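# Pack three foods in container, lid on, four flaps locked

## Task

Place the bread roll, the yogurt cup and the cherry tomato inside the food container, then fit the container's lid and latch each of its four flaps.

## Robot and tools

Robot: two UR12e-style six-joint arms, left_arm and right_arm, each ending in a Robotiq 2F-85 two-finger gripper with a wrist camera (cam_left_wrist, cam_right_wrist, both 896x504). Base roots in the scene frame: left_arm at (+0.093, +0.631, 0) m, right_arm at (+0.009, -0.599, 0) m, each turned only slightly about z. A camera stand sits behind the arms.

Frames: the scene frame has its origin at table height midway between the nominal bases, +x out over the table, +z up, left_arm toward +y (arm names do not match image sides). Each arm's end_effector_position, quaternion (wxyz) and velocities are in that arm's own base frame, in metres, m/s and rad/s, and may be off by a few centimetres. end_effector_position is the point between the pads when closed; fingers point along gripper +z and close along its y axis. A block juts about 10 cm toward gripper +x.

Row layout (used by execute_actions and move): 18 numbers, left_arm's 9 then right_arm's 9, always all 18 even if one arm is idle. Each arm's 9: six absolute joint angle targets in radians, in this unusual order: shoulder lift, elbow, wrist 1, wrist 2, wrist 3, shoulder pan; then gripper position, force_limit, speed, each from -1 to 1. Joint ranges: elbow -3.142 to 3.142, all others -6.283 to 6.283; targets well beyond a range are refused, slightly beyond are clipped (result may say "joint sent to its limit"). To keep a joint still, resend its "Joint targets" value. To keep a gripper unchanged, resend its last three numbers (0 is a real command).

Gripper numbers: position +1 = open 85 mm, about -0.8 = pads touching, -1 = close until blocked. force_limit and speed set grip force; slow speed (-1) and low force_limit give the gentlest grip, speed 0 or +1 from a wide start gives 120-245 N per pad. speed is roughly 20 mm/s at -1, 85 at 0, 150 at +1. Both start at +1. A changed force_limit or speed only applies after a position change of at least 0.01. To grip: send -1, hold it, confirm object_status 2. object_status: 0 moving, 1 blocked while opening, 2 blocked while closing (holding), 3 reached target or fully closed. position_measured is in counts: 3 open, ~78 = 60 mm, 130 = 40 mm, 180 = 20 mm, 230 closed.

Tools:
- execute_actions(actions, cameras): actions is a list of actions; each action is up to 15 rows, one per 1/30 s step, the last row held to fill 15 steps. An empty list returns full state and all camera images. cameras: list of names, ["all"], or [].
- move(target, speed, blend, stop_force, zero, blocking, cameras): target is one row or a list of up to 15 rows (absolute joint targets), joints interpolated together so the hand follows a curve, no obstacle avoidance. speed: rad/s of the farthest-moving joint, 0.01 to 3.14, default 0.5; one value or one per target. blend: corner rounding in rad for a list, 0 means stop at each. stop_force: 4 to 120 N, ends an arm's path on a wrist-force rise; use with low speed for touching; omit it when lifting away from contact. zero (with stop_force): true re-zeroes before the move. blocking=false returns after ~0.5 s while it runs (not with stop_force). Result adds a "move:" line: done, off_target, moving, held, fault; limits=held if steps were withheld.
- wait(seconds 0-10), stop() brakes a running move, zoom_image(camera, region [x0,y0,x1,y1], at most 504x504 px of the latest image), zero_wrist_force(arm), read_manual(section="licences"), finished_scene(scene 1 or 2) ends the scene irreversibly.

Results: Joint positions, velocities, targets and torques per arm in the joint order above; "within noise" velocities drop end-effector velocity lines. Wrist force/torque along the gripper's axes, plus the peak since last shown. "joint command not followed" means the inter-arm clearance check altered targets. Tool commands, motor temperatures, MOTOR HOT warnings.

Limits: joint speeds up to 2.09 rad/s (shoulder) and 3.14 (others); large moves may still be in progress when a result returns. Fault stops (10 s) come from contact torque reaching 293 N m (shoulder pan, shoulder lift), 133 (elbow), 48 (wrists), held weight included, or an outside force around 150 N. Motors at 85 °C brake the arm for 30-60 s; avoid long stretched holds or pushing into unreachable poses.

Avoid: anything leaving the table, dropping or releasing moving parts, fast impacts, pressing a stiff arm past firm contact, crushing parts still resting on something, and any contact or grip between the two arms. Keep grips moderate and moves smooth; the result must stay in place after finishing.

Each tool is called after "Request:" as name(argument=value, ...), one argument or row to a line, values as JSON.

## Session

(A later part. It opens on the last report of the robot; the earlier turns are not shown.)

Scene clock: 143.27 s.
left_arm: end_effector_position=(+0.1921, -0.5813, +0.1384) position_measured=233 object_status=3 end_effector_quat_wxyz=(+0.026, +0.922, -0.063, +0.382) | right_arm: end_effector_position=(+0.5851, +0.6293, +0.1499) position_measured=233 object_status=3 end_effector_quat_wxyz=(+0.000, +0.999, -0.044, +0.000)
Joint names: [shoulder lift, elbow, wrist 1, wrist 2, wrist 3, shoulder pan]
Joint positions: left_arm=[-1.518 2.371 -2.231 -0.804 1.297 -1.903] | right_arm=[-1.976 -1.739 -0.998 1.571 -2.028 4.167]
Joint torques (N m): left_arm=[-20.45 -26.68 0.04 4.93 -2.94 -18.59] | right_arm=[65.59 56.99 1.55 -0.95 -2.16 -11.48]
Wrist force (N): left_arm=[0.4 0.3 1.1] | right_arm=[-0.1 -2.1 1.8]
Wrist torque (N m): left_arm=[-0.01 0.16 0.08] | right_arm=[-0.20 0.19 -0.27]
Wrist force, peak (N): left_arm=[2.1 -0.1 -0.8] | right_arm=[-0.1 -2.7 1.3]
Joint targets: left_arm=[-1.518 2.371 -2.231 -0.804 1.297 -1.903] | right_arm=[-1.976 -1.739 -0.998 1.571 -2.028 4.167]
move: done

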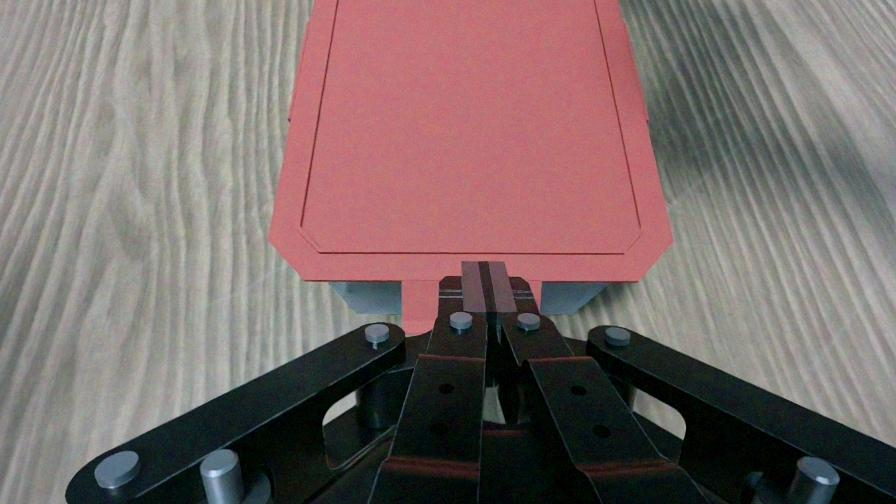

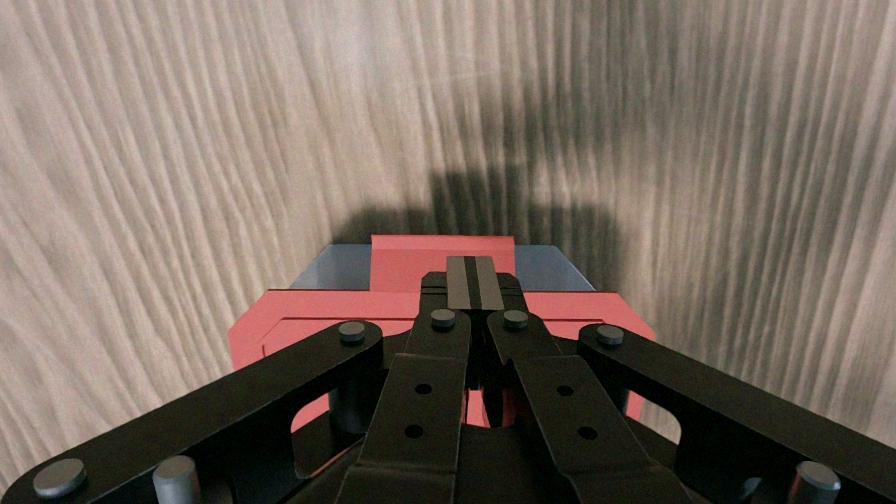

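Request:
move(
  target=[-1.4172,2.4051,-2.3670,-0.8039,1.2985,-1.9010,-1,-0.1,0.3,-2.0298,-1.7754,-0.9074,1.571,-2.0278,4.1674,-1,-0.1,0.3],
  speed=0.1,
  stop_force=25,
  cameras=["all"],
)

Request:
move(
  target=[-1.4072,2.4055,-2.3963,-0.8007,1.3251,-1.8823,-1,-0.1,0.3,-2.0255,-1.7914,-0.8958,1.571,-2.0166,4.1786,-1,-0.1,0.3],
  speed=0.03,
  stop_force=22,
  cameras=["all"],
)

Scene clock: 145.77 s.
left_arm: end_effector_position=(+0.1932, -0.5811, +0.0855) position_measured=233 object_status=3 end_effector_quat_wxyz=(+0.026, +0.922, -0.063, +0.382) | right_arm: end_effector_position=(+0.5851, +0.6293, +0.0940) position_measured=233 object_status=3 end_effector_quat_wxyz=(+0.000, +0.999, -0.044, +0.000)
Joint names: [shoulder lift, elbow, wrist 1, wrist 2, wrist 3, shoulder pan]
Joint positions: left_arm=[-1.417 2.405 -2.367 -0.804 1.299 -1.901] | right_arm=[-2.03 -1.775 -0.907 1.571 -2.028 4.167]
Joint torques (N m): left_arm=[-25.4 -20.35 -6.55 4.97 2.99 16.39] | right_arm=[67.57 31.06 8.07 -0.9 -2.52 -10.53]
Wrist force (N): left_arm=[0.5 0.6 0.9] | right_arm=[0.6 -1.9 1.2]
Wrist torque (N m): left_arm=[0.05 0.16 -0.04] | right_arm=[-0.16 0.07 -0.28]
Wrist force, peak (N): left_arm=[0.1 0.7 1.3] | right_arm=[0.2 -2.3 2.0]
Joint targets: left_arm=[-1.417 2.405 -2.367 -0.804 1.298 -1.901] | right_arm=[-2.030 -1.775 -0.907 1.571 -2.028 4.167]
move: done

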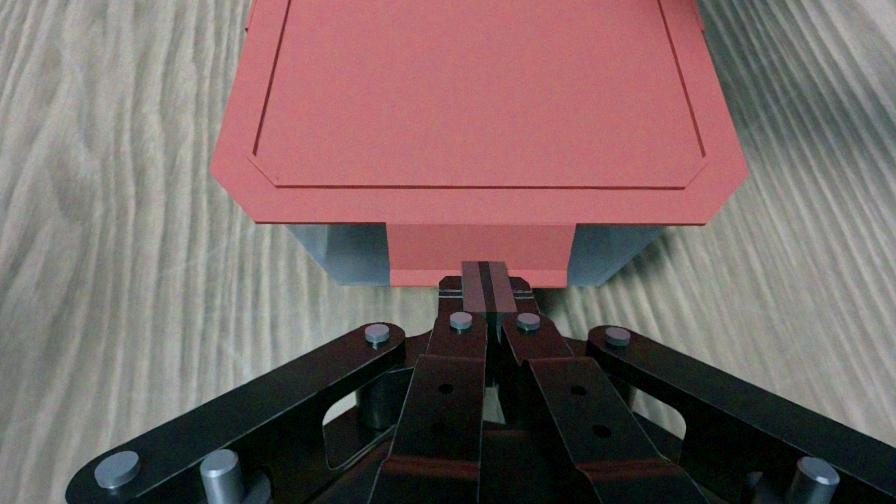

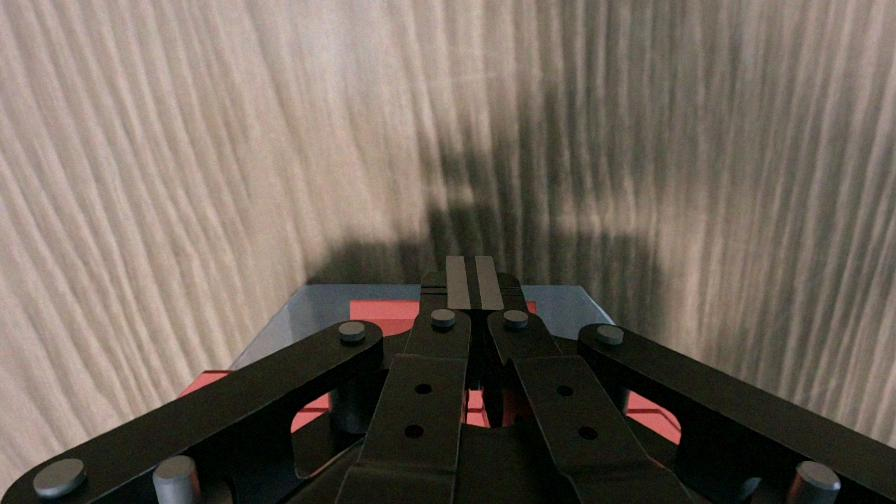

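Scene clock: 147.83 s.
left_arm: end_effector_position=(+0.2018, -0.5825, +0.0836) position_measured=233 object_status=3 end_effector_quat_wxyz=(+0.026, +0.922, -0.063, +0.382) | right_arm: end_effector_position=(+0.5759, +0.6302, +0.0904) position_measured=233 object_status=3 end_effector_quat_wxyz=(+0.000, +0.999, -0.044, +0.000)
Joint names: [shoulder lift, elbow, wrist 1, wrist 2, wrist 3, shoulder pan]
Joint positions: left_arm=[-1.408 2.405 -2.393 -0.801 1.322 -1.884] | right_arm=[-2.026 -1.79 -0.897 1.571 -2.018 4.177]
Joint torques (N m): left_arm=[-47.5 -22.38 0.16 7 -3.21 -4.5] | right_arm=[65.56 47.57 -0.95 6.93 -2.46 2.01]
Wrist force (N): left_arm=[-12.8 -0.5 -17.0] | right_arm=[23.0 -0.8 0.3]
Wrist torque (N m): left_arm=[0.04 0.10 0.07] | right_arm=[-0.22 0.33 -0.42]
Wrist force, peak (N): left_arm=[-17.4 -2.4 -31.1] | right_arm=[34.2 -1.6 -0.2]
Joint targets: left_arm=[-1.408 2.405 -2.393 -0.801 1.322 -1.884] | right_arm=[-2.026 -1.790 -0.897 1.571 -2.018 4.177]
move: contact (left_arm, right_arm)

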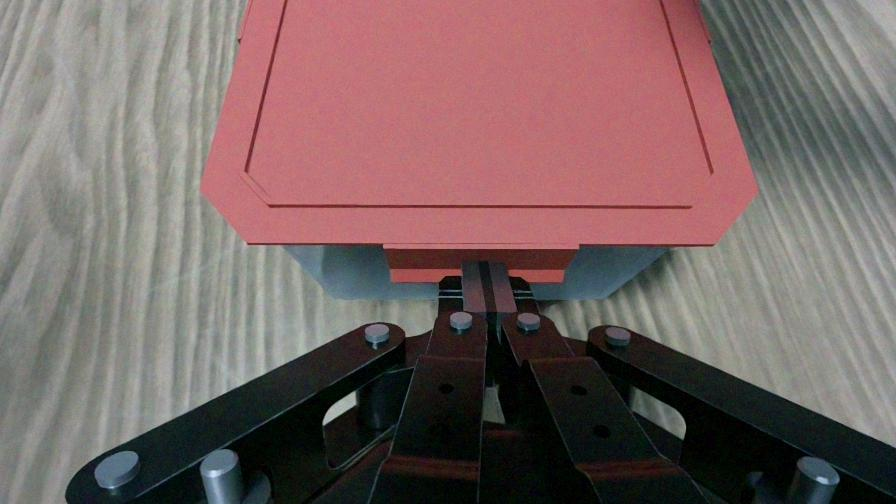

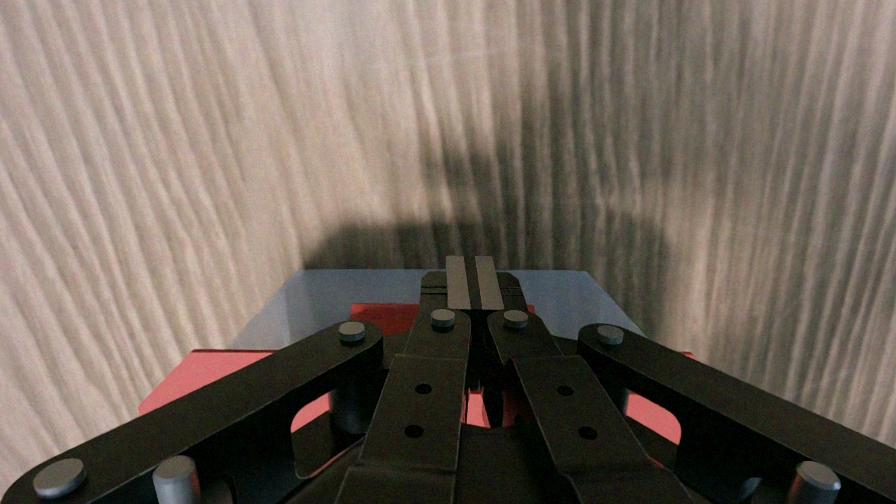

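Request:
move(
  target=[-1.5179,2.3707,-2.2314,-0.8043,1.2972,-1.9028,-1,-0.1,0.3,-1.9759,-1.7388,-0.9980,1.571,-2.0278,4.1674,-1,-0.1,0.3],
  speed=0.2,
  cameras=["all"],
)

Request:
zoom_image(
  camera="cam_left_wrist",
  region=[300, 220, 640, 350],
)

Request:
zoom_image(
  camera="cam_right_wrist",
  region=[300, 220, 640, 350],
)

Scene clock: 149.27 s.
left_arm: end_effector_position=(+0.1921, -0.5813, +0.1384) position_measured=233 object_status=3 end_effector_quat_wxyz=(+0.026, +0.922, -0.063, +0.382) | right_arm: end_effector_position=(+0.5851, +0.6293, +0.1498) position_measured=233 object_status=3 end_effector_quat_wxyz=(+0.000, +0.999, -0.044, +0.000)
Joint names: [shoulder lift, elbow, wrist 1, wrist 2, wrist 3, shoulder pan]
Joint positions: left_arm=[-1.518 2.371 -2.232 -0.804 1.297 -1.903] | right_arm=[-1.976 -1.739 -0.998 1.571 -2.028 4.167]
Joint torques (N m): left_arm=[-48.36 -40.93 -0.59 -1.34 -3.05 -18.34] | right_arm=[90.05 56.03 1.57 -0.1 -2.53 -15.27]
Wrist force (N): left_arm=[0.4 0.2 0.6] | right_arm=[0.0 -2.1 2.1]
Wrist torque (N m): left_arm=[-0.04 0.15 0.09] | right_arm=[-0.20 0.18 -0.27]
Wrist force, peak (N): left_arm=[-12.7 -0.4 -17.0] | right_arm=[22.9 -0.8 0.0]
Joint targets: left_arm=[-1.518 2.371 -2.231 -0.804 1.297 -1.903] | right_arm=[-1.976 -1.739 -0.998 1.571 -2.028 4.167]
move: done

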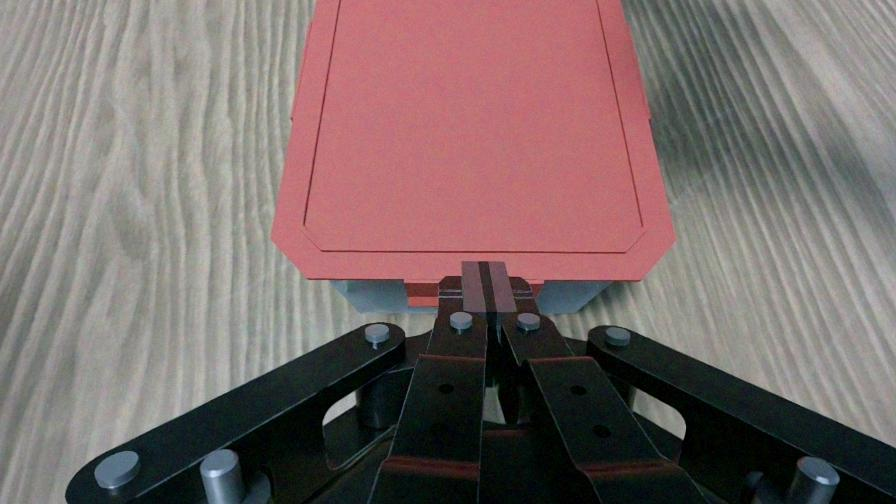

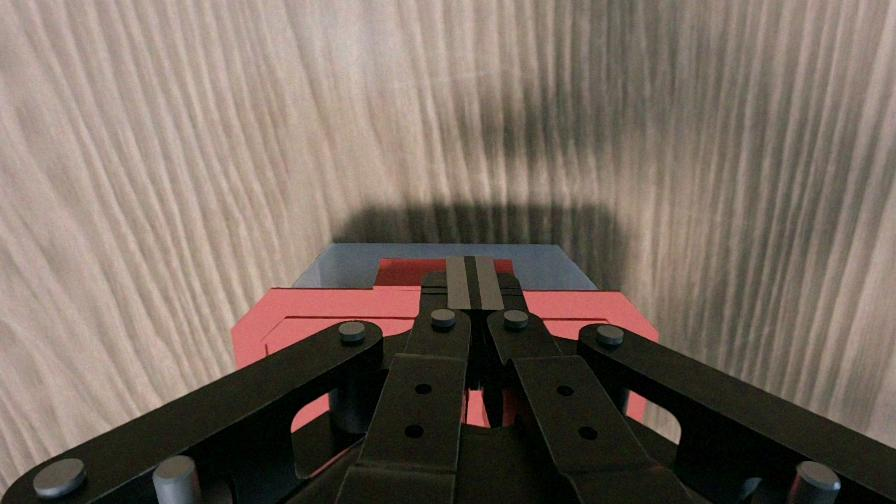

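Scaled by 1.482 from the camera's 896x504 image, which has a finer 1280x720 frame.

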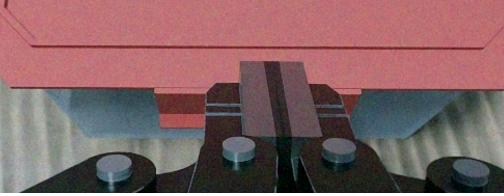

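Scaled by 1.482 from the camera's 896x504 image, which has a finer 1280x720 frame.

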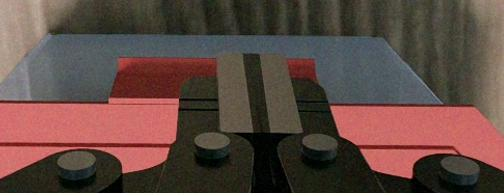

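Request:
move(
  target=[
    [-1.4172,2.4051,-2.3670,-0.8039,1.2985,-1.9010,-1,-0.1,0.3,-2.0298,-1.7754,-0.9074,1.571,-2.0278,4.1674,-1,-0.1,0.3],
  ],
  speed=0.2,
)

Request:
move(
  target=[-1.4020,2.4057,-2.4110,-0.7990,1.3384,-1.8730,-1,-0.1,0.3,-2.0233,-1.7994,-0.8900,1.571,-2.0111,4.1842,-1,-0.1,0.3],
  speed=0.02,
  stop_force=40,
  cameras=["all"],
)

Request:
zoom_image(
  camera="cam_left_wrist",
  region=[300, 220, 640, 350],
)

Scene clock: 150.97 s.
left_arm: end_effector_position=(+0.1932, -0.5811, +0.0856) position_measured=233 object_status=3 end_effector_quat_wxyz=(+0.026, +0.922, -0.063, +0.382) | right_arm: end_effector_position=(+0.5851, +0.6294, +0.0941) position_measured=233 object_status=3 end_effector_quat_wxyz=(+0.000, +0.999, -0.044, +0.000)
Joint names: [shoulder lift, elbow, wrist 1, wrist 2, wrist 3, shoulder pan]
Joint positions: left_arm=[-1.417 2.405 -2.367 -0.804 1.298 -1.901] | right_arm=[-2.03 -1.775 -0.908 1.571 -2.028 4.167]
Joint torques (N m): left_arm=[-25.18 -21.11 -6.03 4.86 2.9 16.05] | right_arm=[68.24 31.44 7.83 0.55 -2.21 -6.73]
Wrist force (N): left_arm=[0.4 0.2 0.7] | right_arm=[0.3 -2.3 2.0]
Wrist torque (N m): left_arm=[-0.02 0.16 -0.03] | right_arm=[-0.22 0.12 -0.29]
Wrist force, peak (N): left_arm=[-0.3 0.8 1.1] | right_arm=[0.2 -2.4 3.3]
Joint targets: left_arm=[-1.417 2.405 -2.367 -0.804 1.298 -1.901] | right_arm=[-2.030 -1.775 -0.907 1.571 -2.028 4.167]
move: done

Scene clock: 153.57 s.
left_arm: end_effector_position=(+0.2022, -0.5826, +0.0835) position_measured=233 object_status=3 end_effector_quat_wxyz=(+0.026, +0.922, -0.063, +0.382) | right_arm: end_effector_position=(+0.5755, +0.6302, +0.0903) position_measured=233 object_status=3 end_effector_quat_wxyz=(+0.000, +0.999, -0.044, +0.000)
Joint names: [shoulder lift, elbow, wrist 1, wrist 2, wrist 3, shoulder pan]
Joint positions: left_arm=[-1.408 2.405 -2.394 -0.801 1.323 -1.884] | right_arm=[-2.026 -1.79 -0.896 1.571 -2.017 4.178]
Joint torques (N m): left_arm=[-44.21 -19.3 1.27 4.33 -3.02 4.48] | right_arm=[64.44 40.13 -3.47 12.25 -2.39 13.19]
Wrist force (N): left_arm=[-19.8 -1.0 -32.1] | right_arm=[40.6 -0.9 -1.6]
Wrist torque (N m): left_arm=[0.13 0.08 0.01] | right_arm=[-0.14 0.53 -0.44]
Wrist force, peak (N): left_arm=[-23.2 -3.9 -43.7] | right_arm=[49.2 -2.3 -1.9]
Joint targets: left_arm=[-1.408 2.405 -2.394 -0.801 1.323 -1.884] | right_arm=[-2.026 -1.790 -0.896 1.571 -2.017 4.178]
move: contact (left_arm, right_arm); left_arm: the wrist 1 is farthest, 0.017 rad from its target

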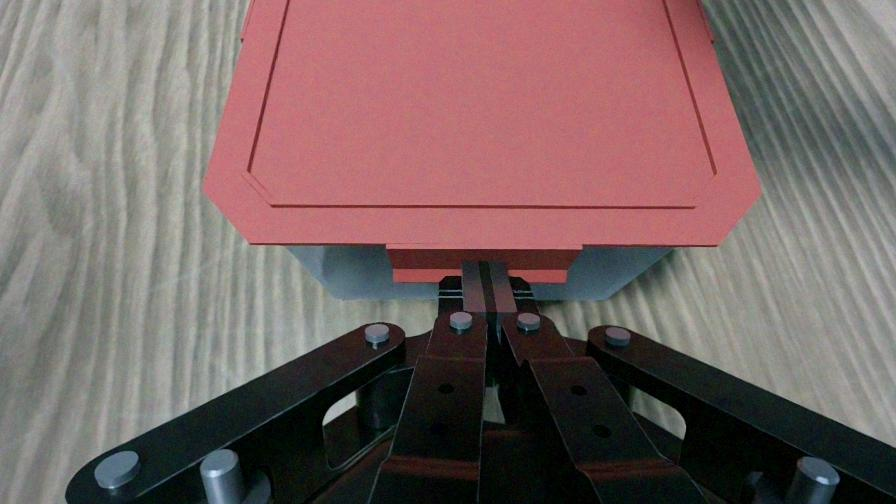

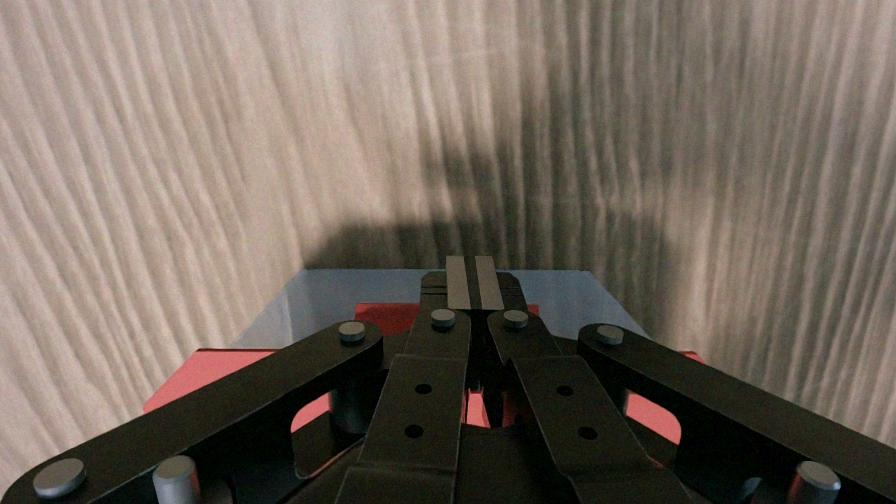

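Scaled by 1.482 from the camera's 896x504 image, which has a finer 1280x720 frame.

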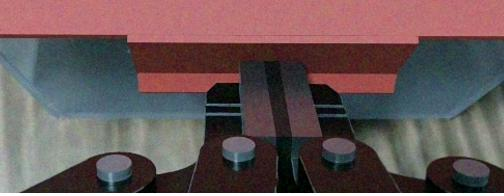

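Request:
move(
  target=[-1.5179,2.3707,-2.2314,-0.8043,1.2972,-1.9028,-1,-0.1,0.3,-1.9759,-1.7388,-0.9980,1.571,-2.0278,4.1674,-1,-0.1,0.3],
  speed=0.3,
  cameras=["all"],
)

Request:
finished_scene(
  scene=1,
)

Scene clock: 154.87 s.
left_arm: end_effector_position=(+0.1921, -0.5813, +0.1384) position_measured=233 object_status=3 end_effector_quat_wxyz=(+0.026, +0.922, -0.063, +0.382) | right_arm: end_effector_position=(+0.5851, +0.6293, +0.1498) position_measured=233 object_status=3 end_effector_quat_wxyz=(+0.000, +0.999, -0.044, +0.000)
Joint names: [shoulder lift, elbow, wrist 1, wrist 2, wrist 3, shoulder pan]
Joint positions: left_arm=[-1.518 2.371 -2.232 -0.804 1.297 -1.903] | right_arm=[-1.976 -1.739 -0.998 1.571 -2.028 4.167]
Joint torques (N m): left_arm=[-43.4 -41.45 -0.54 -0.99 -2.95 -16.15] | right_arm=[93.51 56.36 1.19 -0.34 -2.68 -10.54]
Wrist force (N): left_arm=[0.3 0.2 0.9] | right_arm=[-1.4 -1.5 0.8]
Wrist torque (N m): left_arm=[-0.04 0.17 0.08] | right_arm=[-0.10 0.41 -0.26]
Wrist force, peak (N): left_arm=[-19.9 -1.0 -32.1] | right_arm=[40.4 -0.9 -1.3]
Joint targets: left_arm=[-1.518 2.371 -2.231 -0.804 1.297 -1.903] | right_arm=[-1.976 -1.739 -0.998 1.571 -2.028 4.167]
move: done

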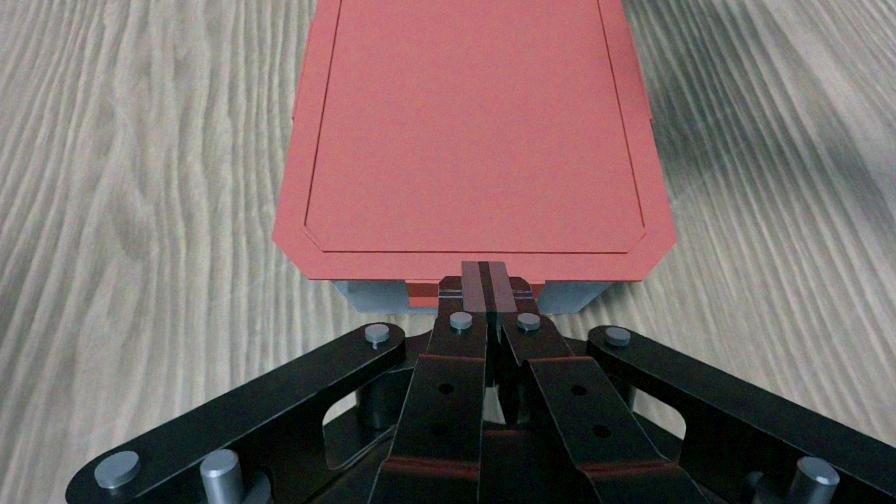

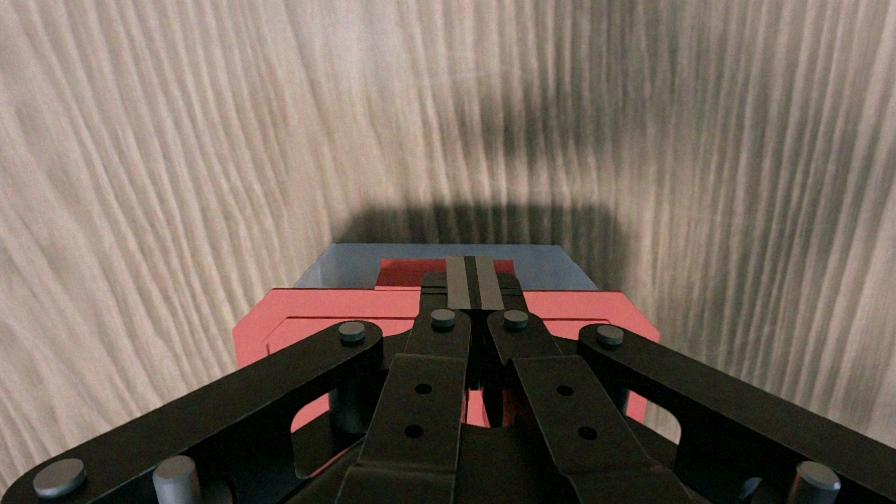

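The scene is finished: the task was done.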